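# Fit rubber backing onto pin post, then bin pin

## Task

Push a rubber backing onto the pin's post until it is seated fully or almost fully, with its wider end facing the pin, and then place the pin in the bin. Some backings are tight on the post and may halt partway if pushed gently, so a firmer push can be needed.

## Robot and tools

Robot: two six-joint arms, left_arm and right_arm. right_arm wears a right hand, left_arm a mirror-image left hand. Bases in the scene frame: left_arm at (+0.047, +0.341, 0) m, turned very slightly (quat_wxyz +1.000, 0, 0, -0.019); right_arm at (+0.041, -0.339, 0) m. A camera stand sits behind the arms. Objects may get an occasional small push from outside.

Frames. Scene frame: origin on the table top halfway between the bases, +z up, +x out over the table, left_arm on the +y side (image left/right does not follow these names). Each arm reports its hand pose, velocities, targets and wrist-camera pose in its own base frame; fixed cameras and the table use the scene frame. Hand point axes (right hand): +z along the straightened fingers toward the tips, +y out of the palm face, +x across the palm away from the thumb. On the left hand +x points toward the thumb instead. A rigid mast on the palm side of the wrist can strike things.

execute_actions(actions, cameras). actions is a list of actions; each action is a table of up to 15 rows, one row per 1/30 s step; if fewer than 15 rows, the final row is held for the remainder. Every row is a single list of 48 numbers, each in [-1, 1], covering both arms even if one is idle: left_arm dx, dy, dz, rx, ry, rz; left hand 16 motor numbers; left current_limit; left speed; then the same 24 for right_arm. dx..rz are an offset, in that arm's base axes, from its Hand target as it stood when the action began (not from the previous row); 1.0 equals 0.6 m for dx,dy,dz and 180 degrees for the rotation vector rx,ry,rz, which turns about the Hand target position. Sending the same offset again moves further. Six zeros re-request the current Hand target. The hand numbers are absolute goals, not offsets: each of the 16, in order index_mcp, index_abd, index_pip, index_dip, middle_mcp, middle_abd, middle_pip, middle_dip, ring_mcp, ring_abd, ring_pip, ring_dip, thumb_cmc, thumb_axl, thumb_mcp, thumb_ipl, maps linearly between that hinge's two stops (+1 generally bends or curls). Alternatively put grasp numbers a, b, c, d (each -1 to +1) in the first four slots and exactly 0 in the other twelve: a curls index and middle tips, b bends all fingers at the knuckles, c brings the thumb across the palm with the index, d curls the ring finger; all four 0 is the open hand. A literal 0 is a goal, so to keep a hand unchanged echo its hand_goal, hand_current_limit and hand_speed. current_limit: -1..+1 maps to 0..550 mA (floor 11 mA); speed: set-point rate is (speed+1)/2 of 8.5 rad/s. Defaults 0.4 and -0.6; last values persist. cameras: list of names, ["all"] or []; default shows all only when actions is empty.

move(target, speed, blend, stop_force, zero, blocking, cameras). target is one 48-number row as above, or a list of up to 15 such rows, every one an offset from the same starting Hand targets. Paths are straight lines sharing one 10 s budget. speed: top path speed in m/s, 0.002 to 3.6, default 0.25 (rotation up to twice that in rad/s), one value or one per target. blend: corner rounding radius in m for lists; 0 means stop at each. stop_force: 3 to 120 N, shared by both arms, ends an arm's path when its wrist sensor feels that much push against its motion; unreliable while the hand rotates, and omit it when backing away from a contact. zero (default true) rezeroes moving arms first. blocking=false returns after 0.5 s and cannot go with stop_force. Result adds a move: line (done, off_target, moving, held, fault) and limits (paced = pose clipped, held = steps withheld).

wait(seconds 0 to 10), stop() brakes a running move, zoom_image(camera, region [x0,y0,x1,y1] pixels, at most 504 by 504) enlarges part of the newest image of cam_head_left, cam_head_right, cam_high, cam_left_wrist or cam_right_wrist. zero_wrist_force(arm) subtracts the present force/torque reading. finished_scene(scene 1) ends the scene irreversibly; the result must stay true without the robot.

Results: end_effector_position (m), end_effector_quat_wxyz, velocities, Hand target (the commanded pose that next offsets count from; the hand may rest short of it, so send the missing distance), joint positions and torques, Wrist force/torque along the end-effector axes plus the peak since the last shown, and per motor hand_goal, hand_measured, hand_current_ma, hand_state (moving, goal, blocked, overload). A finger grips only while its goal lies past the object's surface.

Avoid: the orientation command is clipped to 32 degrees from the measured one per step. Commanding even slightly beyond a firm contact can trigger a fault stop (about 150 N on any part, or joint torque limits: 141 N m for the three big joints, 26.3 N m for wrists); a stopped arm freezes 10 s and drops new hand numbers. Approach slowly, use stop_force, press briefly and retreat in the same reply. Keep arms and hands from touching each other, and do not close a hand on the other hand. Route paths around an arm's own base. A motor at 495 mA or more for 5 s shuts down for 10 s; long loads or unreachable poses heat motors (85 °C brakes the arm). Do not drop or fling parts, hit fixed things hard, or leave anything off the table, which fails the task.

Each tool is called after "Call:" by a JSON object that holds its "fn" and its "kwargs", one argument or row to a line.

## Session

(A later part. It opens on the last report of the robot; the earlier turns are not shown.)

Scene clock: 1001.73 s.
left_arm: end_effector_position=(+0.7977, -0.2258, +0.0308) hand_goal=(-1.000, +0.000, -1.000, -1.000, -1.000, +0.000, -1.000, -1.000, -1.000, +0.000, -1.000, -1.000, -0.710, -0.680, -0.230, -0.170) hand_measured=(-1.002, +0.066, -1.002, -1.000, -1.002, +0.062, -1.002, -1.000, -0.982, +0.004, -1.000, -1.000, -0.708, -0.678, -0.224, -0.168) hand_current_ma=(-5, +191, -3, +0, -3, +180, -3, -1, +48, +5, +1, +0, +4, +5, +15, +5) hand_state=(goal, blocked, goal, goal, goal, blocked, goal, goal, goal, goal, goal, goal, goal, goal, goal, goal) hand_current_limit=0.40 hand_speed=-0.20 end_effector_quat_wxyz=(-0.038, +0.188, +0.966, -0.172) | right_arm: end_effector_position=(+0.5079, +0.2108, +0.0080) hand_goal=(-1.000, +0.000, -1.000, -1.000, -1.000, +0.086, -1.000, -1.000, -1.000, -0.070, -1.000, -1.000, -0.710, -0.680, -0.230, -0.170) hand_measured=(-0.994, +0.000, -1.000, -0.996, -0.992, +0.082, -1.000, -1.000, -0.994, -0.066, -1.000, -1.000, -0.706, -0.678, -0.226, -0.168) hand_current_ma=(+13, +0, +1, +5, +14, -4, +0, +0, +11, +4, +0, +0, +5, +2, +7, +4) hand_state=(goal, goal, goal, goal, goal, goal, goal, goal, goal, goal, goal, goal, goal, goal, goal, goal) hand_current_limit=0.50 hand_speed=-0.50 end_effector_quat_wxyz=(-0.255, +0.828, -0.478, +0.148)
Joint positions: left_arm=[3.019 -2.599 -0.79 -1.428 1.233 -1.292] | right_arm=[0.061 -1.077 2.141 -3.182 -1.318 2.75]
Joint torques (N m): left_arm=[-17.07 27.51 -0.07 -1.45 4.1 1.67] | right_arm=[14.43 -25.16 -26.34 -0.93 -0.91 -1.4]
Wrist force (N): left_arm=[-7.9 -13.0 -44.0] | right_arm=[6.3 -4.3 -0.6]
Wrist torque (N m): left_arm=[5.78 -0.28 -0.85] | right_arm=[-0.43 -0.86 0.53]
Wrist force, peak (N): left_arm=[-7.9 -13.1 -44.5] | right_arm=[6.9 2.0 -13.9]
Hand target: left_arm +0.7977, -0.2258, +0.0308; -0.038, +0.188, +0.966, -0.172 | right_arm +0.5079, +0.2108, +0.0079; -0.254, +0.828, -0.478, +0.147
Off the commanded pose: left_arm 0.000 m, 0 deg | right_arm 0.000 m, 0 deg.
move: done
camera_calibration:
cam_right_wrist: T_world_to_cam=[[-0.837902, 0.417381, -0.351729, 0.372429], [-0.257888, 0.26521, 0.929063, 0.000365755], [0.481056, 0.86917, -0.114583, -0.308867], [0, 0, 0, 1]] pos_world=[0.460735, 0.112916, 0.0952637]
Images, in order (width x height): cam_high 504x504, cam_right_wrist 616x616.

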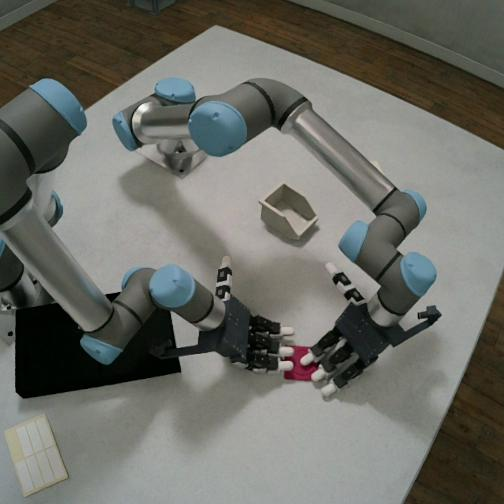

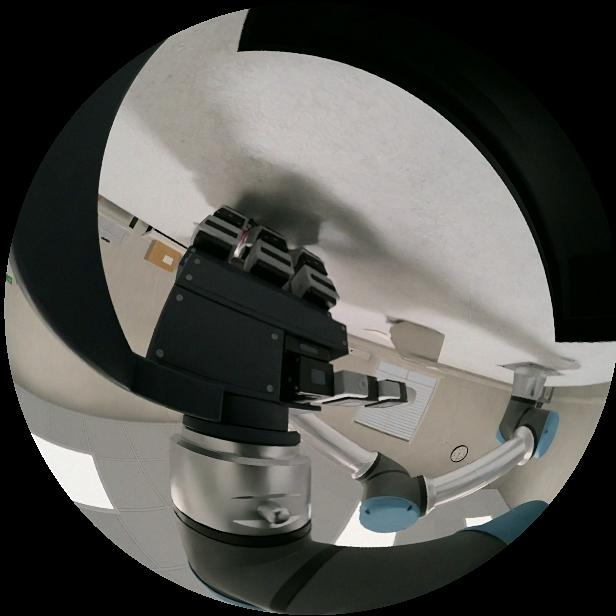

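Call:
{"fn": "move", "kwargs": {
  "target": [
    [0,0,0,0,0,0,-1,0,-1,-1,-1,0,-1,-1,-1,0,-1,-1,-0.71,-0.68,-0.23,-0.17,0.4,-0.2,0,0,-0.0232,0,0,0,-1,0.0,-1,-1,-1,0.087,-1,-1,-1,-0.07,-1,-1,-0.71,-0.68,-0.23,-0.17,0.5,-0.5]
  ],
  "speed": 0.025,
  "stop_force": 6
}}

Call:
{"fn": "move", "kwargs": {
  "target": [
    [0,0,0,0,0,0,-1,0,-1,-1,-1,0,-1,-1,-1,0,-1,-1,-0.71,-0.68,-0.23,-0.17,0.4,-0.2,0.0202,0.0117,0,0,0,0,-1,0.0,-1,-1,-1,0.087,-1,-1,-1,-0.07,-1,-1,-0.71,-0.68,-0.23,-0.17,0.5,-0.5]
  ],
  "speed": 0.01,
  "stop_force": 12,
  "cameras": ["cam_high", "cam_right_wrist"]
}}

Call:
{"fn": "zoom_image", "kwargs": {
  "camera": "cam_high",
  "region": [268, 350, 292, 374]
}}

Call:
{"fn": "zoom_image", "kwargs": {
  "camera": "cam_right_wrist",
  "region": [230, 205, 270, 245]
}}

Scene clock: 1003.87 s.
left_arm: end_effector_position=(+0.7977, -0.2258, +0.0308) hand_goal=(-1.000, +0.000, -1.000, -1.000, -1.000, +0.000, -1.000, -1.000, -1.000, +0.000, -1.000, -1.000, -0.710, -0.680, -0.230, -0.170) hand_measured=(-1.002, +0.066, -1.002, -1.000, -1.002, +0.062, -1.002, -1.000, -0.982, +0.004, -1.000, -1.000, -0.708, -0.678, -0.224, -0.168) hand_current_ma=(-5, +191, -3, +0, -3, +180, -3, -1, +48, +5, +1, +0, +4, +5, +15, +5) hand_state=(goal, blocked, goal, goal, goal, blocked, goal, goal, goal, goal, goal, goal, goal, goal, goal, goal) hand_current_limit=0.40 hand_speed=-0.20 end_effector_quat_wxyz=(-0.038, +0.188, +0.966, -0.172) | right_arm: end_effector_position=(+0.5079, +0.2108, -0.0056) hand_goal=(-1.000, +0.000, -1.000, -1.000, -1.000, +0.086, -1.000, -1.000, -1.000, -0.070, -1.000, -1.000, -0.710, -0.680, -0.230, -0.170) hand_measured=(-0.996, +0.000, -1.000, -0.996, -1.000, +0.082, -1.000, -1.000, -1.000, -0.066, -1.000, -1.000, -0.706, -0.678, -0.226, -0.168) hand_current_ma=(+5, +0, +1, +5, +0, -5, +0, +1, +0, +4, +0, +0, +5, +2, +7, +4) hand_state=(goal, goal, goal, goal, goal, goal, goal, goal, goal, goal, goal, goal, goal, goal, goal, goal) hand_current_limit=0.50 hand_speed=-0.50 end_effector_quat_wxyz=(-0.254, +0.828, -0.478, +0.147)
Joint positions: left_arm=[3.019 -2.599 -0.79 -1.428 1.233 -1.292] | right_arm=[0.061 -1.043 2.143 -3.217 -1.318 2.75]
Joint torques (N m): left_arm=[-17.65 27.55 -4.34 -1.74 4.18 1.85] | right_arm=[11.34 -37.85 -0.64 -0.07 -0.92 -0.77]
Wrist force (N): left_arm=[-7.8 -13.0 -43.9] | right_arm=[6.1 -5.6 -6.2]
Wrist torque (N m): left_arm=[5.78 -0.29 -0.84] | right_arm=[0.27 -0.65 0.48]
Wrist force, peak (N): left_arm=[-7.9 -13.1 -44.3] | right_arm=[5.9 -6.0 -9.6]
Hand target: left_arm +0.7977, -0.2258, +0.0308; -0.038, +0.188, +0.966, -0.172 | right_arm +0.5079, +0.2108, -0.0056; -0.254, +0.828, -0.478, +0.147
Off the commanded pose: left_arm 0.000 m, 0 deg | right_arm 0.000 m, 0 deg.
move: contact (right_arm)

Scene clock: 1005.37 s.
left_arm: end_effector_position=(+0.7977, -0.2258, +0.0308) hand_goal=(-1.000, +0.000, -1.000, -1.000, -1.000, +0.000, -1.000, -1.000, -1.000, +0.000, -1.000, -1.000, -0.710, -0.680, -0.230, -0.170) hand_measured=(-1.002, +0.066, -1.002, -1.000, -1.002, +0.062, -1.002, -1.000, -0.982, +0.004, -1.000, -1.000, -0.708, -0.678, -0.224, -0.168) hand_current_ma=(-5, +191, -3, +0, -3, +180, -3, -1, +48, +5, +1, +0, +4, +5, +15, +5) hand_state=(goal, blocked, goal, goal, goal, blocked, goal, goal, goal, goal, goal, goal, goal, goal, goal, goal) hand_current_limit=0.40 hand_speed=-0.20 end_effector_quat_wxyz=(-0.038, +0.188, +0.966, -0.172) | right_arm: end_effector_position=(+0.5108, +0.2125, -0.0056) hand_goal=(-1.000, +0.000, -1.000, -1.000, -1.000, +0.086, -1.000, -1.000, -1.000, -0.070, -1.000, -1.000, -0.710, -0.680, -0.230, -0.170) hand_measured=(-0.996, +0.000, -1.000, -0.996, -1.000, +0.068, -1.000, -1.000, -1.000, -0.052, -1.000, -1.000, -0.706, -0.678, -0.226, -0.168) hand_current_ma=(+6, +0, +1, +5, +0, -36, +0, +0, +0, +35, +0, +0, +5, +2, +7, +4) hand_state=(goal, goal, goal, goal, goal, goal, goal, goal, goal, goal, goal, goal, goal, goal, goal, goal) hand_current_limit=0.50 hand_speed=-0.50 end_effector_quat_wxyz=(-0.255, +0.828, -0.478, +0.147)
Joint positions: left_arm=[3.019 -2.599 -0.79 -1.428 1.233 -1.292] | right_arm=[0.064 -1.039 2.133 -3.213 -1.319 2.752]
Joint torques (N m): left_arm=[-17.12 27.64 -7.81 -1.84 4.18 1.87] | right_arm=[-11.57 -37.06 3.77 -2.74 0.63 -1.35]
Wrist force (N): left_arm=[-7.6 -13.0 -43.9] | right_arm=[5.8 -7.0 -10.9]
Wrist torque (N m): left_arm=[5.76 -0.29 -0.83] | right_arm=[1.10 -0.43 0.30]
Wrist force, peak (N): left_arm=[-7.7 -13.0 -44.3] | right_arm=[5.7 1.3 -18.5]
Hand target: left_arm +0.7977, -0.2258, +0.0308; -0.038, +0.188, +0.966, -0.172 | right_arm +0.5108, +0.2125, -0.0056; -0.255, +0.828, -0.478, +0.148 (not the last commanded pose)
Off the commanded pose: left_arm 0.000 m, 0 deg | right_arm 0.011 m, 0 deg.
move: contact (right_arm)
camera_calibration:
cam_right_wrist: T_world_to_cam=[[-0.837947, 0.417332, -0.351682, 0.369424], [-0.257763, 0.265354, 0.929056, 0.0131311], [0.481045, 0.86915, -0.11478, -0.313262], [0, 0, 0, 1]] pos_world=[0.463635, 0.114615, 0.0817638]
Images, in order (width x height): cam_high 504x504, cam_right_wrist 616x616.

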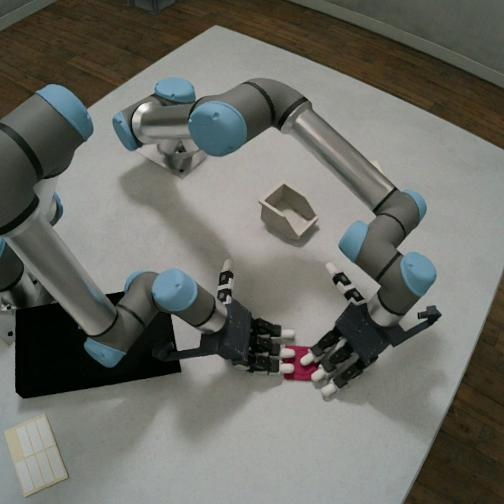

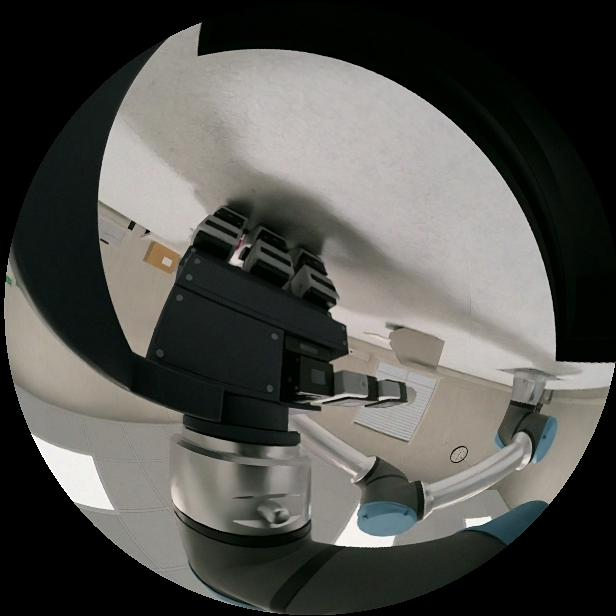

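Scaled by 21.000 from the camera's 504x504 image, which has a finer 720x720 frame.

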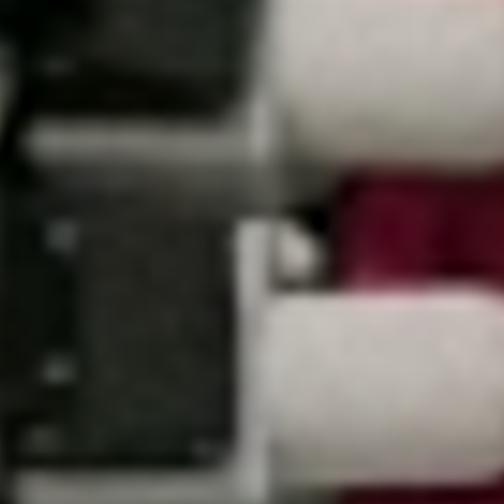

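Scaled by 12.600 from the camera's 616x616 image, which has a finer 880x880 frame.

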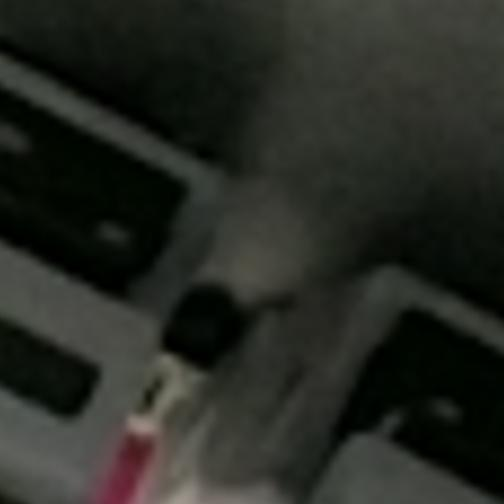

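Call:
{"fn": "move", "kwargs": {
  "target": [
    [0,0,0,0,0,0,-1,0,-1,-1,-1,0,-1,-1,-1,0,-1,-1,-0.71,-0.68,-0.23,-0.17,0.4,-0.2,-0.0014,-0.0008,0,0,0,0,-1,0.0,-1,-1,-1,-0.03,-1,-1,-1,0.05,-1,-1,-0.71,-0.68,-0.23,-0.17,0.5,-0.5],
    [0,0,0,0,0,0,-1,0,-1,-1,-1,0,-1,-1,-1,0,-1,-1,-0.71,-0.68,-0.23,-0.17,0.4,-0.2,-0.0014,-0.0008,0.03,0,0,0,-1,0.0,-1,-1,-1,0.087,-1,-1,-1,-0.07,-1,-1,-0.71,-0.68,-0.23,-0.17,0.5,-0.5],
    [0,0,0,0,0,0,-1,0,-1,-1,-1,0,-1,-1,-1,0,-1,-1,-0.71,-0.68,-0.23,-0.17,0.4,-0.2,-0.0043,-0.0025,0.0292,-0.00556,0.00962,0,-1,0.0,-1,-1,-1,0.087,-1,-1,-1,-0.07,-1,-1,-0.71,-0.68,-0.23,-0.17,0.5,-0.5],
    [0,0,0,0,0,0,-1,0,-1,-1,-1,0,-1,-1,-1,0,-1,-1,-0.71,-0.68,-0.23,-0.17,0.4,-0.2,-0.0043,-0.0025,0.0092,-0.00556,0.00962,0,-1,0.0,-1,-1,-1,0.087,-1,-1,-1,-0.07,-1,-1,-0.71,-0.68,-0.23,-0.17,0.5,-0.5]
  ],
  "speed": [0.08, 0.08, 0.08, 0.03],
  "cameras": ["cam_right_wrist", "cam_high"]
}}

Call:
{"fn": "zoom_image", "kwargs": {
  "camera": "cam_high",
  "region": [268, 350, 292, 374]
}}

Call:
{"fn": "zoom_image", "kwargs": {
  "camera": "cam_right_wrist",
  "region": [230, 205, 270, 245]
}}

Scene clock: 1010.03 s.
left_arm: end_effector_position=(+0.7977, -0.2258, +0.0308) hand_goal=(-1.000, +0.000, -1.000, -1.000, -1.000, +0.000, -1.000, -1.000, -1.000, +0.000, -1.000, -1.000, -0.710, -0.680, -0.230, -0.170) hand_measured=(-1.002, +0.066, -1.002, -1.000, -1.002, +0.062, -1.002, -1.000, -0.982, +0.004, -1.000, -1.000, -0.708, -0.678, -0.224, -0.168) hand_current_ma=(-5, +191, -3, +0, -3, +180, -3, -1, +48, +5, +1, +0, +4, +5, +15, +5) hand_state=(goal, blocked, goal, goal, goal, blocked, goal, goal, goal, goal, goal, goal, goal, goal, goal, goal) hand_current_limit=0.40 hand_speed=-0.20 end_effector_quat_wxyz=(-0.038, +0.188, +0.966, -0.172) | right_arm: end_effector_position=(+0.5082, +0.2110, +0.0000) hand_goal=(-1.000, +0.000, -1.000, -1.000, -1.000, +0.086, -1.000, -1.000, -1.000, -0.070, -1.000, -1.000, -0.710, -0.680, -0.230, -0.170) hand_measured=(-0.994, +0.000, -1.000, -0.996, -1.000, +0.082, -1.000, -1.000, -1.000, -0.062, -1.000, -1.000, -0.706, -0.678, -0.226, -0.168) hand_current_ma=(+13, +0, +1, +5, +0, -5, +0, +0, +0, +13, +0, +0, +5, +2, +7, +4) hand_state=(goal, goal, goal, goal, goal, goal, goal, goal, goal, goal, goal, goal, goal, goal, goal, goal) hand_current_limit=0.50 hand_speed=-0.50 end_effector_quat_wxyz=(-0.240, +0.832, -0.480, +0.139)
Joint positions: left_arm=[3.019 -2.599 -0.79 -1.428 1.233 -1.292] | right_arm=[0.069 -1.059 2.121 -3.148 -1.335 2.749]
Joint torques (N m): left_arm=[-17.04 26.69 -9.56 -1.99 3.98 1.73] | right_arm=[13.51 -24.4 1.61 -4.48 -0.27 -0.67]
Wrist force (N): left_arm=[-7.7 -13.2 -44.2] | right_arm=[6.1 -1.6 -7.7]
Wrist torque (N m): left_arm=[5.76 -0.28 -0.84] | right_arm=[0.50 -0.59 0.61]
Wrist force, peak (N): left_arm=[-7.8 -13.1 -44.4] | right_arm=[6.7 -7.9 -10.5]
Hand target: left_arm +0.7977, -0.2258, +0.0308; -0.038, +0.188, +0.966, -0.172 | right_arm +0.5082, +0.2110, -0.0001; -0.240, +0.832, -0.480, +0.139
Off the commanded pose: left_arm 0.000 m, 0 deg | right_arm 0.000 m, 0 deg.
move: done
camera_calibration:
cam_right_wrist: T_world_to_cam=[[-0.848274, 0.411308, -0.333551, 0.376415], [-0.229735, 0.281679, 0.9316, -0.0099326], [0.477129, 0.866881, -0.144449, -0.307531], [0, 0, 0, 1]] pos_world=[0.463753, 0.114567, 0.090384]
Images, in order (width x height): cam_high 504x504, cam_right_wrist 616x616.

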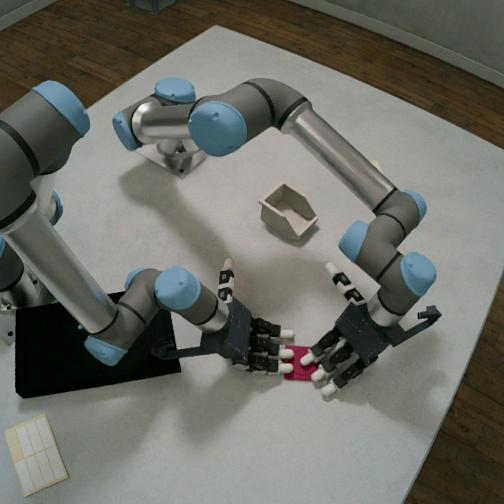

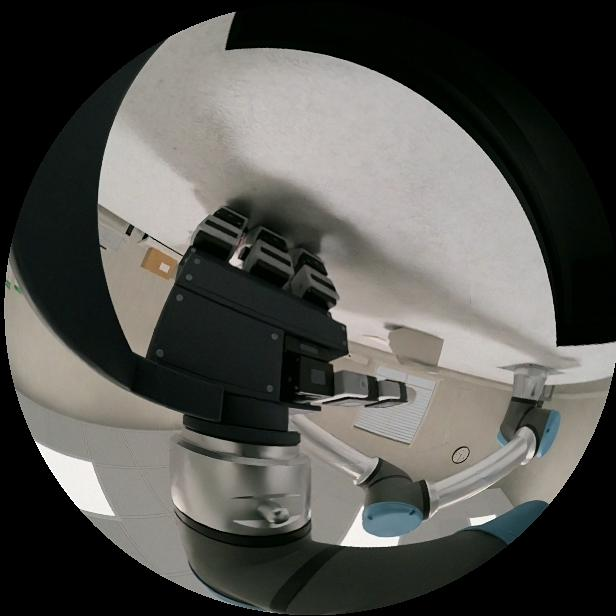

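Scaled by 21.000 from the camera's 504x504 image, which has a finer 720x720 frame.

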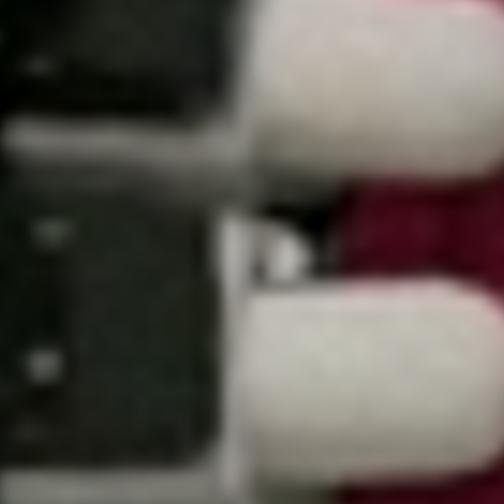

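Scaled by 12.600 from the camera's 616x616 image, which has a finer 880x880 frame.

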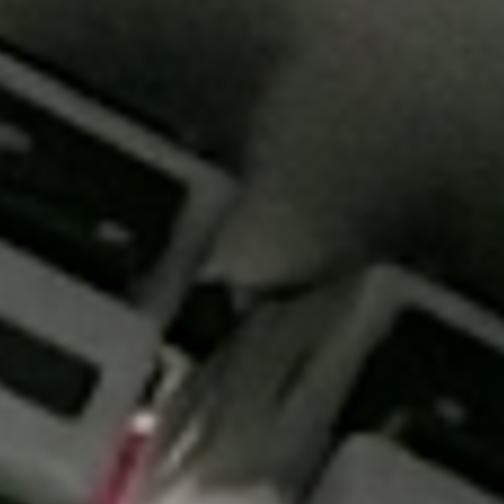

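Call:
{"fn": "move", "kwargs": {
  "target": [
    [0,0,0,0,0,0,-1,0,-1,-1,-1,0,-1,-1,-1,0,-1,-1,-0.71,-0.68,-0.23,-0.17,0.4,-0.2,0.0144,0.0083,0,0,0,0,-1,0.0,-1,-1,-1,0.087,-1,-1,-1,-0.07,-1,-1,-0.71,-0.68,-0.23,-0.17,0.5,-0.5]
  ],
  "speed": 0.01,
  "stop_force": 20,
  "cameras": ["cam_high", "cam_right_wrist"]
}}

Call:
{"fn": "zoom_image", "kwargs": {
  "camera": "cam_high",
  "region": [268, 350, 292, 374]
}}

Call:
{"fn": "zoom_image", "kwargs": {
  "camera": "cam_right_wrist",
  "region": [230, 205, 270, 245]
}}

Scene clock: 1012.10 s.
left_arm: end_effector_position=(+0.7977, -0.2258, +0.0308) hand_goal=(-1.000, +0.000, -1.000, -1.000, -1.000, +0.000, -1.000, -1.000, -1.000, +0.000, -1.000, -1.000, -0.710, -0.680, -0.230, -0.170) hand_measured=(-1.002, +0.066, -1.002, -1.000, -1.002, +0.062, -1.002, -1.000, -0.982, +0.004, -1.000, -1.000, -0.708, -0.678, -0.224, -0.168) hand_current_ma=(-5, +191, -3, +0, -3, +180, -3, -1, +48, +5, +1, +0, +4, +5, +15, +5) hand_state=(goal, blocked, goal, goal, goal, blocked, goal, goal, goal, goal, goal, goal, goal, goal, goal, goal) hand_current_limit=0.40 hand_speed=-0.20 end_effector_quat_wxyz=(-0.038, +0.188, +0.966, -0.172) | right_arm: end_effector_position=(+0.5116, +0.2130, -0.0001) hand_goal=(-1.000, +0.000, -1.000, -1.000, -1.000, +0.086, -1.000, -1.000, -1.000, -0.070, -1.000, -1.000, -0.710, -0.680, -0.230, -0.170) hand_measured=(-0.994, +0.000, -1.000, -0.996, -1.000, +0.068, -1.000, -1.000, -1.000, -0.050, -1.000, -1.000, -0.706, -0.678, -0.226, -0.168) hand_current_ma=(+13, +0, +1, +5, +0, -32, +0, +0, +0, +37, +0, +0, +5, +2, +7, +4) hand_state=(goal, goal, goal, goal, goal, goal, goal, goal, goal, goal, goal, goal, goal, goal, goal, goal) hand_current_limit=0.50 hand_speed=-0.50 end_effector_quat_wxyz=(-0.240, +0.832, -0.480, +0.139)
Joint positions: left_arm=[3.019 -2.599 -0.79 -1.428 1.233 -1.292] | right_arm=[0.072 -1.053 2.109 -3.143 -1.337 2.752]
Joint torques (N m): left_arm=[-17.69 26.35 -9.42 -2.1 3.95 1.68] | right_arm=[-10.57 -34.5 1.98 -2.52 1.09 -1.32]
Wrist force (N): left_arm=[-8.7 -9.0 -46.9] | right_arm=[6.0 0.6 -22.3]
Wrist torque (N m): left_arm=[5.94 -0.37 -0.98] | right_arm=[2.40 0.09 0.59]
Wrist force, peak (N): left_arm=[-8.5 -9.0 -47.3] | right_arm=[5.4 13.9 -35.2]
Hand target: left_arm +0.7977, -0.2258, +0.0308; -0.038, +0.188, +0.966, -0.172 | right_arm +0.5116, +0.2130, -0.0001; -0.240, +0.832, -0.480, +0.139 (not the last commanded pose)
Off the commanded pose: left_arm 0.000 m, 0 deg | right_arm 0.006 m, 0 deg.
move: contact (right_arm)
camera_calibration:
cam_right_wrist: T_world_to_cam=[[-0.848266, 0.411347, -0.333524, 0.37855], [-0.229751, 0.281585, 0.931625, -0.00967558], [0.477136, 0.866893, -0.144351, -0.310948], [0, 0, 0, 1]] pos_world=[0.467253, 0.116568, 0.090384]
Images, in order (width x height): cam_high 504x504, cam_right_wrist 616x616.

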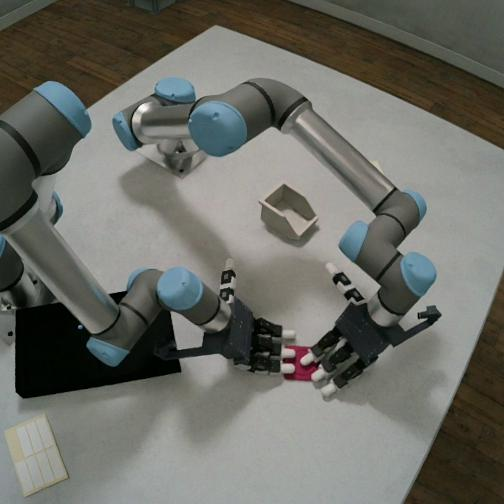

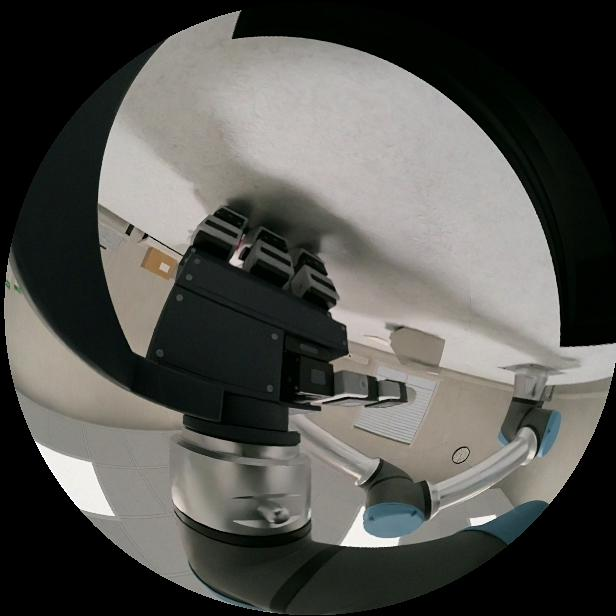

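Scaled by 21.000 from the camera's 504x504 image, which has a finer 720x720 frame.

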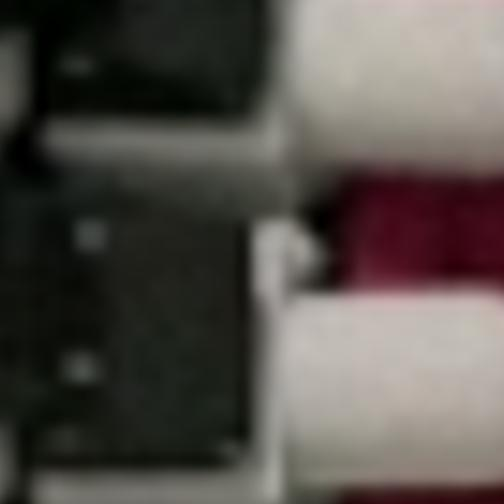

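Scaled by 12.600 from the camera's 616x616 image, which has a finer 880x880 frame.

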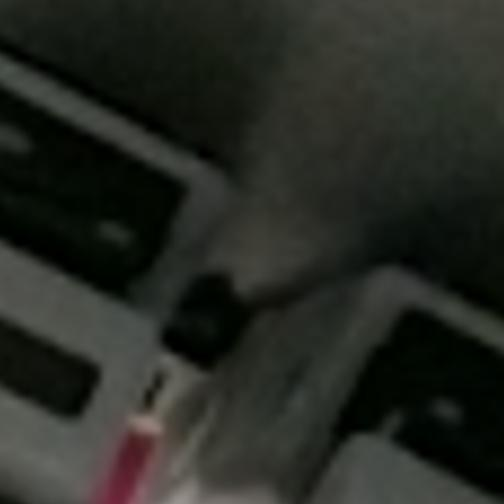

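Call:
{"fn": "move", "kwargs": {
  "target": [
    [0,0,0,0,0,0,-1,0,-1,-1,-1,0,-1,-1,-1,0,-1,-1,-0.71,-0.68,-0.23,-0.17,0.4,-0.2,0,0,0,0,0,0,-1,0.0,-1,-1,-1,0.25,-1,-1,-1,-0.25,-1,-1,-0.71,-0.68,-0.23,-0.17,0.62,-0.85]
  ],
  "speed": 0.01
}}

Call:
{"fn": "move", "kwargs": {
  "target": [
    [0,0,0,0,0,0,-1,0,-1,-1,-1,0,-1,-1,-1,0,-1,-1,-0.71,-0.68,-0.23,-0.17,0.4,-0.2,0.0144,0.0083,0,0,0,0,-1,0.0,-1,-1,-1,0.25,-1,-1,-1,-0.25,-1,-1,-0.71,-0.68,-0.23,-0.17,0.62,-0.85]
  ],
  "speed": 0.01,
  "stop_force": 30,
  "cameras": ["cam_high", "cam_right_wrist"]
}}

Call:
{"fn": "zoom_image", "kwargs": {
  "camera": "cam_high",
  "region": [268, 350, 292, 374]
}}

Call:
{"fn": "zoom_image", "kwargs": {
  "camera": "cam_right_wrist",
  "region": [230, 205, 270, 245]
}}

Scene clock: 1013.43 s.
left_arm: end_effector_position=(+0.7977, -0.2258, +0.0308) hand_goal=(-1.000, +0.000, -1.000, -1.000, -1.000, +0.000, -1.000, -1.000, -1.000, +0.000, -1.000, -1.000, -0.710, -0.680, -0.230, -0.170) hand_measured=(-1.002, +0.066, -1.002, -1.000, -1.002, +0.062, -1.002, -1.000, -0.982, +0.004, -1.000, -1.000, -0.708, -0.678, -0.224, -0.168) hand_current_ma=(-5, +191, -3, +0, -3, +180, -3, -1, +48, +5, +1, +0, +4, +5, +15, +5) hand_state=(goal, blocked, goal, goal, goal, blocked, goal, goal, goal, goal, goal, goal, goal, goal, goal, goal) hand_current_limit=0.40 hand_speed=-0.20 end_effector_quat_wxyz=(-0.038, +0.188, +0.966, -0.172) | right_arm: end_effector_position=(+0.5116, +0.2130, -0.0001) hand_goal=(-1.000, +0.000, -1.000, -1.000, -1.000, +0.250, -1.000, -1.000, -1.000, -0.250, -1.000, -1.000, -0.710, -0.680, -0.230, -0.170) hand_measured=(-0.994, +0.000, -1.000, -0.996, -1.000, +0.076, -1.000, -1.000, -1.000, -0.058, -1.000, -1.000, -0.706, -0.678, -0.226, -0.168) hand_current_ma=(+13, +0, +1, +5, +0, -445, +0, +0, +0, +445, +0, +0, +5, +2, +7, +4) hand_state=(goal, goal, goal, goal, goal, blocked, goal, goal, goal, blocked, goal, goal, goal, goal, goal, goal) hand_current_limit=0.62 hand_speed=-0.85 end_effector_quat_wxyz=(-0.240, +0.832, -0.480, +0.139)
Joint positions: left_arm=[3.019 -2.599 -0.79 -1.428 1.233 -1.292] | right_arm=[0.072 -1.053 2.109 -3.143 -1.337 2.752]
Joint torques (N m): left_arm=[-17.48 27.13 -9.75 -2.17 4 1.67] | right_arm=[-9.48 -35.18 1.79 -1.89 -0.07 -0.94]
Wrist force (N): left_arm=[-8.6 -8.7 -47.0] | right_arm=[5.9 0.1 -21.7]
Wrist torque (N m): left_arm=[5.97 -0.36 -0.99] | right_arm=[2.32 0.10 0.57]
Wrist force, peak (N): left_arm=[-8.7 -9.0 -47.4] | right_arm=[5.8 0.6 -22.8]
Hand target: left_arm +0.7977, -0.2258, +0.0308; -0.038, +0.188, +0.966, -0.172 | right_arm +0.5116, +0.2130, -0.0001; -0.240, +0.832, -0.480, +0.139
Off the commanded pose: left_arm 0.000 m, 0 deg | right_arm 0.000 m, 0 deg.
move: done

Scene clock: 1015.63 s.
left_arm: end_effector_position=(+0.7977, -0.2258, +0.0308) hand_goal=(-1.000, +0.000, -1.000, -1.000, -1.000, +0.000, -1.000, -1.000, -1.000, +0.000, -1.000, -1.000, -0.710, -0.680, -0.230, -0.170) hand_measured=(-1.002, +0.068, -1.002, -1.000, -1.002, +0.118, -1.002, -1.000, -0.982, +0.004, -1.000, -1.000, -0.708, -0.678, -0.224, -0.168) hand_current_ma=(-5, +201, -3, +0, -2, +385, -2, -1, +48, +5, +1, +0, +4, +5, +15, +5) hand_state=(goal, blocked, goal, goal, goal, blocked, goal, goal, goal, goal, goal, goal, goal, goal, goal, goal) hand_current_limit=0.40 hand_speed=-0.20 end_effector_quat_wxyz=(-0.038, +0.188, +0.966, -0.172) | right_arm: end_effector_position=(+0.5200, +0.2178, -0.0001) hand_goal=(-1.000, +0.000, -1.000, -1.000, -1.000, +0.250, -1.000, -1.000, -1.000, -0.250, -1.000, -1.000, -0.710, -0.680, -0.230, -0.170) hand_measured=(-0.994, +0.000, -1.000, -0.996, -1.000, +0.080, -1.000, -1.000, -1.000, -0.060, -1.000, -1.000, -0.706, -0.678, -0.226, -0.168) hand_current_ma=(+13, +0, +1, +5, +0, -445, -1, +0, +0, +445, -1, +0, +5, +2, +7, +4) hand_state=(goal, goal, goal, goal, goal, blocked, goal, goal, goal, blocked, goal, goal, goal, goal, goal, goal) hand_current_limit=0.62 hand_speed=-0.85 end_effector_quat_wxyz=(-0.240, +0.832, -0.480, +0.139)
Joint positions: left_arm=[3.019 -2.599 -0.79 -1.428 1.233 -1.292] | right_arm=[0.081 -1.039 2.082 -3.131 -1.341 2.759]
Joint torques (N m): left_arm=[-17.66 26.72 -9.09 -5.41 -0.16 1.58] | right_arm=[-5.56 -31.47 -3.68 -3.48 4.21 -2.18]
Wrist force (N): left_arm=[-11.0 1.3 -51.5] | right_arm=[8.5 17.1 -42.7]
Wrist torque (N m): left_arm=[5.85 -0.64 -1.56] | right_arm=[4.41 1.37 1.83]
Wrist force, peak (N): left_arm=[-10.4 -1.9 -53.0] | right_arm=[8.1 21.2 -46.5]
Hand target: left_arm +0.7977, -0.2258, +0.0308; -0.038, +0.188, +0.966, -0.172 | right_arm +0.5200, +0.2178, -0.0001; -0.240, +0.832, -0.480, +0.139
Off the commanded pose: left_arm 0.000 m, 0 deg | right_arm 0.000 m, 0 deg.
move: contact (right_arm)
camera_calibration:
cam_right_wrist: T_world_to_cam=[[-0.848274, 0.411308, -0.333551, 0.383586], [-0.229735, 0.281679, 0.9316, -0.00916531], [0.477129, 0.866881, -0.144449, -0.319142], [0, 0, 0, 1]] pos_world=[0.475553, 0.121467, 0.090384]
Images, in order (width x height): cam_high 504x504, cam_right_wrist 616x616.

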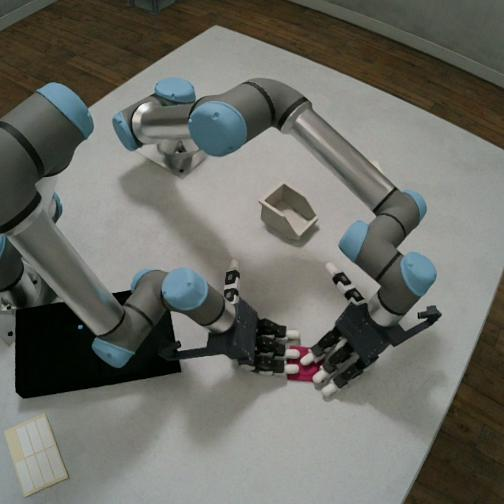

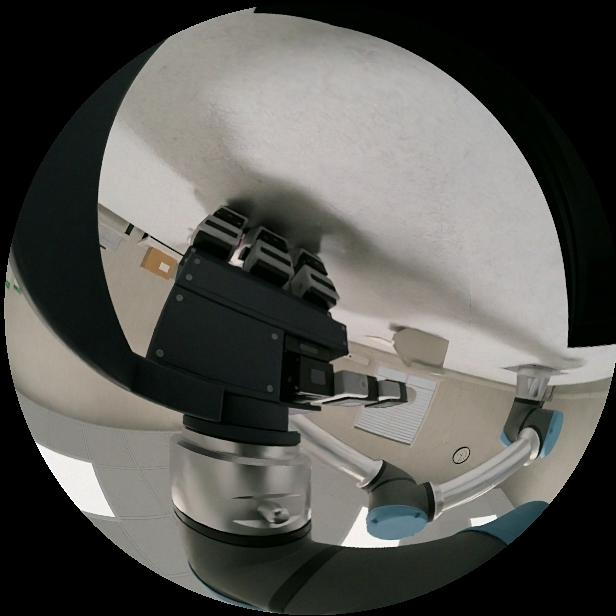

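Scaled by 21.000 from the camera's 504x504 image, which has a finer 720x720 frame.

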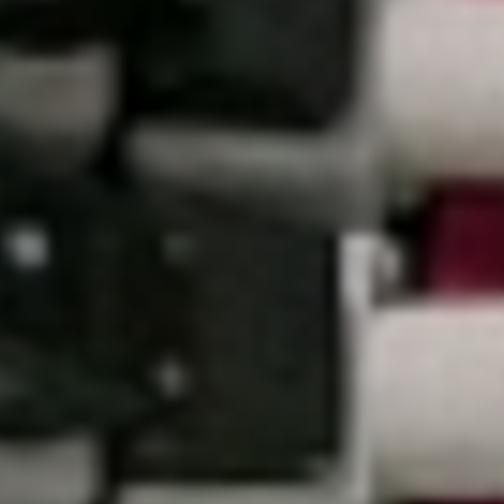

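Scaled by 12.600 from the camera's 616x616 image, which has a finer 880x880 frame.

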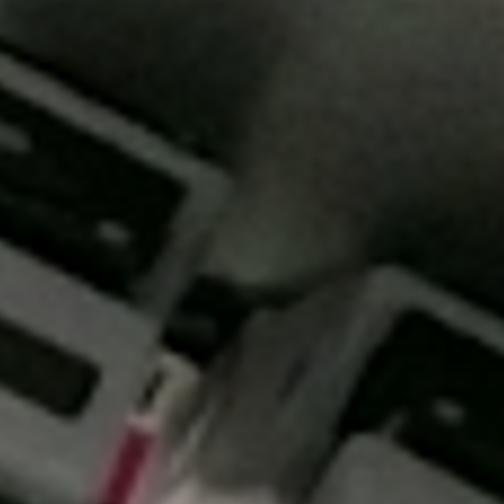

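Call:
{"fn": "zoom_image", "kwargs": {
  "camera": "cam_high",
  "region": [256, 320, 326, 390]
}}

Scaled by 7.200 from the camera's 504x504 image, which has a finer 720x720 frame.

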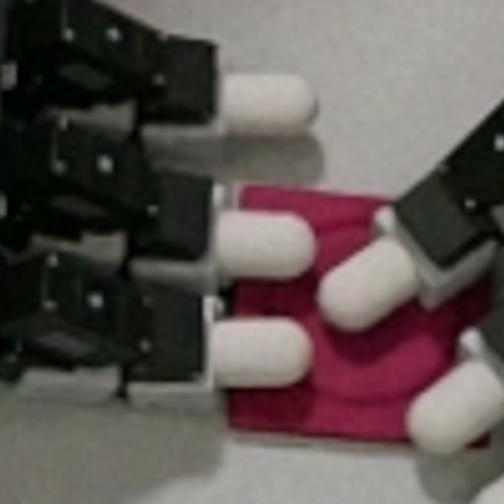

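Call:
{"fn": "move", "kwargs": {
  "target": [
    [0,0,0,0,0,0,-1,0,-1,-1,-1,0,-1,-1,-1,0,-1,-1,-0.71,-0.68,-0.23,-0.17,0.4,-0.2,-0.0029,-0.0017,0,0,0,0,-1,0.0,-1,-1,-1,-0.03,-1,-1,-1,0.05,-1,-1,-0.71,-0.68,-0.23,-0.17,0.5,-0.5],
    [0,0,0,0,0,0,-1,0,-1,-1,-1,0,-1,-1,-1,0,-1,-1,-0.71,-0.68,-0.23,-0.17,0.4,-0.2,-0.0029,-0.0017,0.0833,0,0,0,-1,0.0,-1,-1,-1,-0.03,-1,-1,-1,0.05,-1,-1,-0.71,-0.68,-0.23,-0.17,0.5,-0.5],
    [0,0,0,0,0,0,-1,0,-1,-1,-1,0,-1,-1,-1,0,-1,-1,-0.71,-0.68,-0.23,-0.17,0.4,-0.2,-0.05,-0.0463,0.2667,0,0,0,-1,0.0,-1,-1,-1,-0.03,-1,-1,-1,0.05,-1,-1,-0.71,-0.68,-0.23,-0.17,0.5,-0.5],
    [0,0,0.05,0,0,0,-1,0,-1,-1,-1,0,-1,-1,-1,0,-1,-1,-0.71,-0.68,-0.23,-0.17,0.4,-0.2,-0.0333,-0.163,0.4833,-0.0567,0.0206,0.4432,0.42,0.0,0.5,0.5,0.4,-0.02,0.5,0.5,0.4,0.05,0.5,0.5,-0.71,-0.68,-0.23,-0.17,0.4,-0.2]
  ],
  "speed": [0.05, 0.1, 0.25, 0.3],
  "blend": [0, 0, 0.03, 0]
}}

Call:
{"fn": "move", "kwargs": {
  "target": [
    [0.017,0.0107,0,0,0,0,-1,0,-1,-1,-1,0,-1,-1,-1,0,-1,-1,-0.71,-0.68,-0.23,-0.17,0.4,-0.2,0,0,-0.25,0,0,0,0.42,0.0,0.5,0.5,0.4,-0.02,0.5,0.5,0.4,0.05,0.5,0.5,-0.71,-0.68,-0.23,-0.17,0.4,-0.2],
    [0.017,0.0107,0,0,0,0,-1,0,-1,-1,-1,0,-1,-1,-1,0,-1,-1,-0.71,-0.68,-0.23,-0.17,0.4,-0.2,0.1941,0.2213,-0.3165,0,0,0,0.42,0.0,0.5,0.5,0.4,-0.02,0.5,0.5,0.4,0.05,0.5,0.5,-0.71,-0.68,-0.23,-0.17,0.4,-0.2]
  ],
  "speed": [0.25, 0.2],
  "blend": [0.03, 0],
  "cameras": ["cam_right_wrist"]
}}

Scene clock: 1025.17 s.
left_arm: end_effector_position=(+0.7977, -0.2258, +0.0608) hand_goal=(-1.000, +0.000, -1.000, -1.000, -1.000, +0.000, -1.000, -1.000, -1.000, +0.000, -1.000, -1.000, -0.710, -0.680, -0.230, -0.170) hand_measured=(-0.994, +0.004, -1.000, -1.000, -0.996, +0.004, -1.000, -1.000, -0.982, +0.004, -1.000, -1.000, -0.708, -0.678, -0.224, -0.168) hand_current_ma=(+13, +5, +0, +0, +10, +5, +0, +0, +48, +4, +1, +0, +4, +5, +15, +5) hand_state=(goal, goal, goal, goal, goal, goal, goal, goal, goal, goal, goal, goal, goal, goal, goal, goal) hand_current_limit=0.40 hand_speed=-0.20 end_effector_quat_wxyz=(-0.038, +0.188, +0.966, -0.172) | right_arm: end_effector_position=(+0.5000, +0.1200, +0.2899) hand_goal=(+0.420, +0.000, +0.500, +0.500, +0.400, -0.020, +0.500, +0.500, +0.400, +0.050, +0.500, +0.500, -0.710, -0.680, -0.230, -0.170) hand_measured=(+0.404, +0.000, +0.494, +0.498, +0.382, -0.022, +0.494, +0.498, +0.384, +0.046, +0.496, +0.498, -0.706, -0.678, -0.226, -0.168) hand_current_ma=(-39, +0, -9, -3, -42, -3, -8, -3, -36, -4, -8, -3, +5, +2, +7, +4) hand_state=(goal, goal, goal, goal, goal, goal, goal, goal, goal, goal, goal, goal, goal, goal, goal, goal) hand_current_limit=0.40 hand_speed=-0.20 end_effector_quat_wxyz=(-0.190, +0.966, +0.170, -0.033)
Joint positions: left_arm=[3.019 -2.577 -0.754 -1.486 1.233 -1.292] | right_arm=[-0.025 -1.497 1.591 -1.518 -1.211 1.169]
Joint torques (N m): left_arm=[6.71 70.29 37.38 1.24 -2.12 0.32] | right_arm=[-11.78 -19.12 -35.08 -0.07 -0.74 -1.43]
Wrist force (N): left_arm=[0.5 -4.4 -0.6] | right_arm=[5.7 -4.2 -1.3]
Wrist torque (N m): left_arm=[-0.46 -0.01 0.30] | right_arm=[-0.13 -0.77 0.47]
Wrist force, peak (N): left_arm=[-11.0 1.5 -51.7] | right_arm=[6.9 17.3 -43.8]
Hand target: left_arm +0.7977, -0.2258, +0.0608; -0.038, +0.188, +0.966, -0.172 | right_arm +0.5000, +0.1200, +0.2899; -0.190, +0.966, +0.170, -0.033
Off the commanded pose: left_arm 0.000 m, 0 deg | right_arm 0.000 m, 0 deg.
move: done

Scene clock: 1027.37 s.
left_arm: end_effector_position=(+0.8079, -0.2194, +0.0608) hand_goal=(-1.000, +0.000, -1.000, -1.000, -1.000, +0.000, -1.000, -1.000, -1.000, +0.000, -1.000, -1.000, -0.710, -0.680, -0.230, -0.170) hand_measured=(-0.994, +0.004, -1.000, -1.000, -0.996, +0.004, -1.000, -1.000, -0.982, +0.004, -1.000, -1.000, -0.708, -0.678, -0.224, -0.168) hand_current_ma=(+13, +5, +0, +0, +10, +5, +0, +0, +48, +4, +1, +0, +4, +5, +15, +5) hand_state=(goal, goal, goal, goal, goal, goal, goal, goal, goal, goal, goal, goal, goal, goal, goal, goal) hand_current_limit=0.40 hand_speed=-0.20 end_effector_quat_wxyz=(-0.038, +0.188, +0.966, -0.172) | right_arm: end_effector_position=(+0.6164, +0.2527, +0.1000) hand_goal=(+0.420, +0.000, +0.500, +0.500, +0.400, -0.020, +0.500, +0.500, +0.400, +0.050, +0.500, +0.500, -0.710, -0.680, -0.230, -0.170) hand_measured=(+0.404, +0.000, +0.494, +0.498, +0.382, -0.022, +0.494, +0.498, +0.384, +0.048, +0.496, +0.498, -0.706, -0.678, -0.226, -0.168) hand_current_ma=(-39, +0, -9, -3, -42, -3, -8, -3, -35, -3, -8, -3, +5, +2, +7, +4) hand_state=(goal, goal, goal, goal, goal, goal, goal, goal, goal, goal, goal, goal, goal, goal, goal, goal) hand_current_limit=0.40 hand_speed=-0.20 end_effector_quat_wxyz=(-0.190, +0.966, +0.170, -0.033)
Joint positions: left_arm=[3.028 -2.606 -0.698 -1.516 1.233 -1.283] | right_arm=[0.181 -1.017 1.472 -1.959 -1.189 1.39]
Joint torques (N m): left_arm=[9.56 48.52 37.86 1.26 0.74 1.97] | right_arm=[12.82 -36.24 -33.91 -0.33 -0.95 1.75]
Wrist force (N): left_arm=[0.6 -4.5 -0.6] | right_arm=[5.7 -4.1 -1.1]
Wrist torque (N m): left_arm=[-0.47 -0.01 0.22] | right_arm=[-0.13 -0.78 0.36]
Wrist force, peak (N): left_arm=[0.6 -4.6 -0.8] | right_arm=[6.7 -4.5 -0.4]
Hand target: left_arm +0.8079, -0.2194, +0.0608; -0.038, +0.188, +0.966, -0.172 | right_arm +0.6165, +0.2527, +0.1000; -0.190, +0.966, +0.170, -0.033
Off the commanded pose: left_arm 0.000 m, 0 deg | right_arm 0.000 m, 0 deg.
move: done
camera_calibration:
cam_right_wrist: T_world_to_cam=[[-0.535417, -0.810736, -0.23672, 0.590723], [-0.372996, -0.0244864, 0.92751, 0.0760296], [-0.757762, 0.5849, -0.289291, 0.466023], [0, 0, 0, 1]] pos_world=[0.697776, 0.208206, 0.204134]
Images, in order (width x height): cam_right_wrist 616x616.

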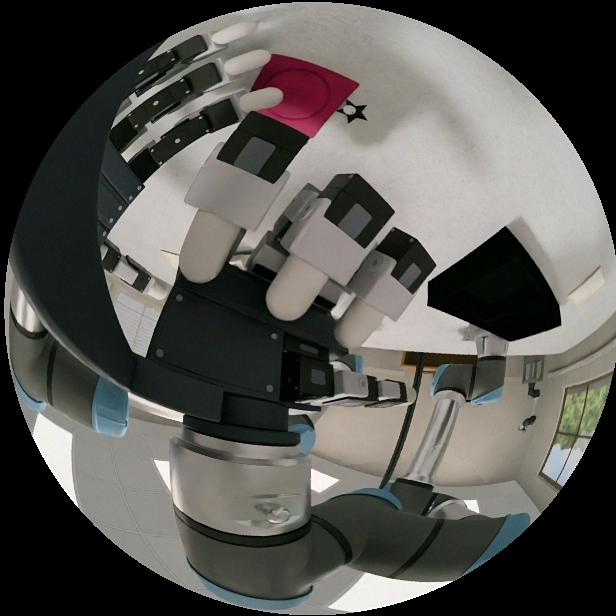

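Call:
{"fn": "move", "kwargs": {
  "target": [0,0,0,0,0,0,-1,0,-1,-1,-1,0,-1,-1,-1,0,-1,-1,-0.71,-0.68,-0.23,-0.17,0.4,-0.2,0,0,-0.0833,0,0,0,0.42,0.0,0.5,0.5,0.4,-0.02,0.5,0.5,0.4,0.05,0.5,0.5,-0.71,-0.68,-0.23,-0.17,0.4,-0.2],
  "speed": 0.1,
  "cameras": ["cam_right_wrist", "cam_high"]
}}

Call:
{"fn": "zoom_image", "kwargs": {
  "camera": "cam_right_wrist",
  "region": [314, 90, 362, 138]
}}

Call:
{"fn": "zoom_image", "kwargs": {
  "camera": "cam_right_wrist",
  "region": [330, 102, 354, 126]
}}

Call:
{"fn": "zoom_image", "kwargs": {
  "camera": "cam_high",
  "region": [256, 320, 326, 390]
}}

Scene clock: 1028.83 s.
left_arm: end_effector_position=(+0.8079, -0.2194, +0.0608) hand_goal=(-1.000, +0.000, -1.000, -1.000, -1.000, +0.000, -1.000, -1.000, -1.000, +0.000, -1.000, -1.000, -0.710, -0.680, -0.230, -0.170) hand_measured=(-0.994, +0.004, -1.000, -1.000, -0.996, +0.004, -1.000, -1.000, -0.982, +0.004, -1.000, -1.000, -0.708, -0.678, -0.224, -0.168) hand_current_ma=(+13, +5, +0, +0, +10, +5, +0, +0, +48, +4, +1, +0, +4, +5, +15, +5) hand_state=(goal, goal, goal, goal, goal, goal, goal, goal, goal, goal, goal, goal, goal, goal, goal, goal) hand_current_limit=0.40 hand_speed=-0.20 end_effector_quat_wxyz=(-0.038, +0.188, +0.966, -0.172) | right_arm: end_effector_position=(+0.6164, +0.2527, +0.0501) hand_goal=(+0.420, +0.000, +0.500, +0.500, +0.400, -0.020, +0.500, +0.500, +0.400, +0.050, +0.500, +0.500, -0.710, -0.680, -0.230, -0.170) hand_measured=(+0.404, +0.000, +0.494, +0.498, +0.382, -0.022, +0.494, +0.498, +0.384, +0.048, +0.496, +0.498, -0.706, -0.678, -0.226, -0.168) hand_current_ma=(-39, +0, -9, -3, -42, -3, -8, -3, -35, -3, -8, -3, +5, +2, +7, +4) hand_state=(goal, goal, goal, goal, goal, goal, goal, goal, goal, goal, goal, goal, goal, goal, goal, goal) hand_current_limit=0.40 hand_speed=-0.20 end_effector_quat_wxyz=(-0.190, +0.966, +0.170, -0.033)
Joint positions: left_arm=[3.028 -2.606 -0.698 -1.516 1.233 -1.283] | right_arm=[0.181 -0.959 1.521 -2.066 -1.189 1.39]
Joint torques (N m): left_arm=[8.68 48.41 37.57 1.24 0.84 1.8] | right_arm=[3.34 -37.74 -4.81 -4.12 -0.29 1.61]
Wrist force (N): left_arm=[0.6 -4.5 -0.5] | right_arm=[5.4 -4.2 -1.0]
Wrist torque (N m): left_arm=[-0.49 -0.01 0.22] | right_arm=[-0.14 -0.72 0.33]
Wrist force, peak (N): left_arm=[0.5 -4.6 -0.7] | right_arm=[5.8 -4.3 -1.7]
Hand target: left_arm +0.8079, -0.2194, +0.0608; -0.038, +0.188, +0.966, -0.172 | right_arm +0.6165, +0.2527, +0.0500; -0.190, +0.966, +0.170, -0.033
Off the commanded pose: left_arm 0.000 m, 0 deg | right_arm 0.000 m, 0 deg.
move: done
camera_calibration:
cam_right_wrist: T_world_to_cam=[[-0.535417, -0.810736, -0.23672, 0.578911], [-0.372996, -0.0244864, 0.92751, 0.122312], [-0.757762, 0.5849, -0.289291, 0.451587], [0, 0, 0, 1]] pos_world=[0.697776, 0.208206, 0.154234]
Images, in order (width x height): cam_high 504x504, cam_right_wrist 616x616.

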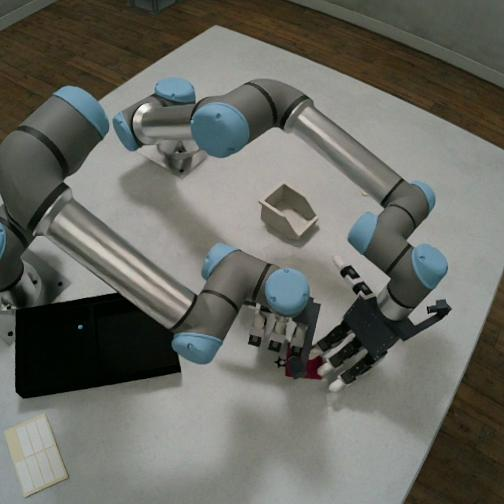

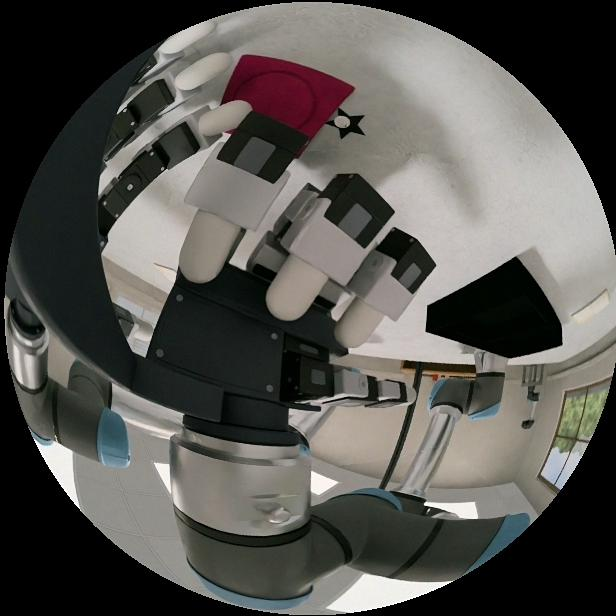

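Scaled by 10.500 from the camera's 616x616 image, which has a finer 880x880 frame.

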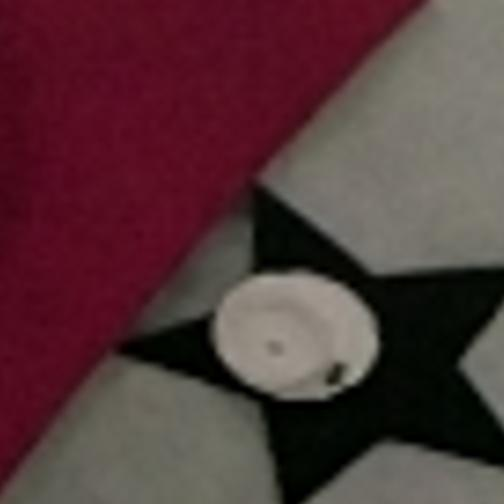

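Scaled by 21.000 from the camera's 616x616 image, which has a finer 880x880 frame.

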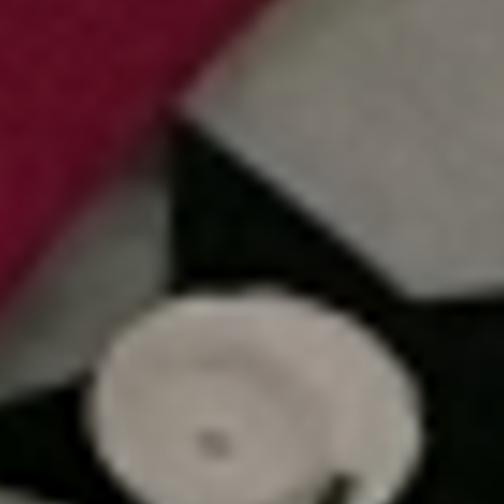

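Scaled by 7.200 from the camera's 504x504 image, which has a finer 720x720 frame.

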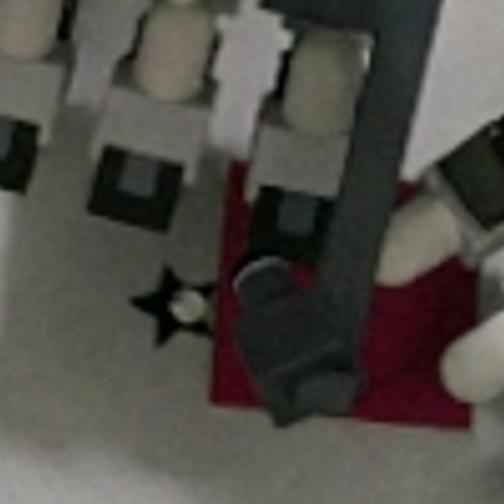

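Call:
{"fn": "zoom_image", "kwargs": {
  "camera": "cam_right_wrist",
  "region": [331, 113, 355, 137]
}}

Call:
{"fn": "zoom_image", "kwargs": {
  "camera": "cam_right_wrist",
  "region": [338, 118, 352, 132]
}}

Scaled by 21.000 from the camera's 616x616 image, which has a finer 880x880 frame.

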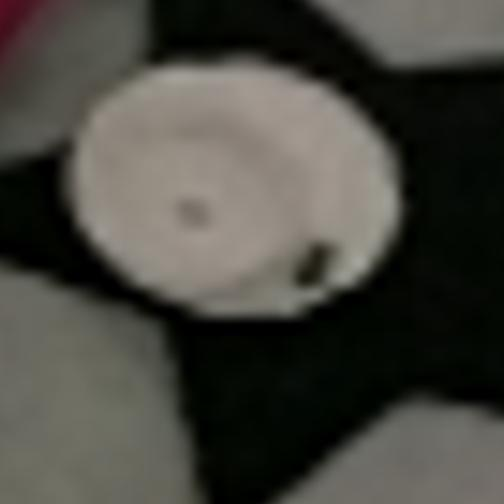

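Scaled by 36.000 from the camera's 616x616 image, which has a finer 880x880 frame.

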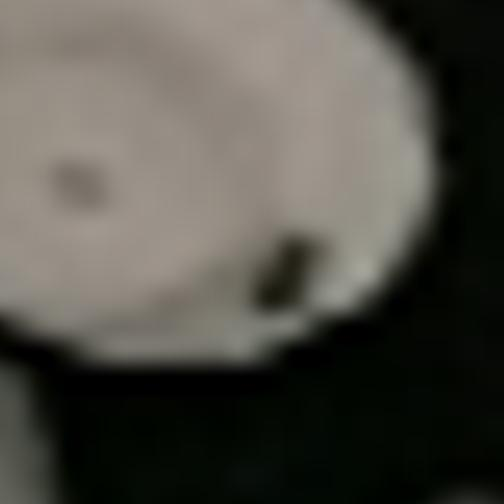

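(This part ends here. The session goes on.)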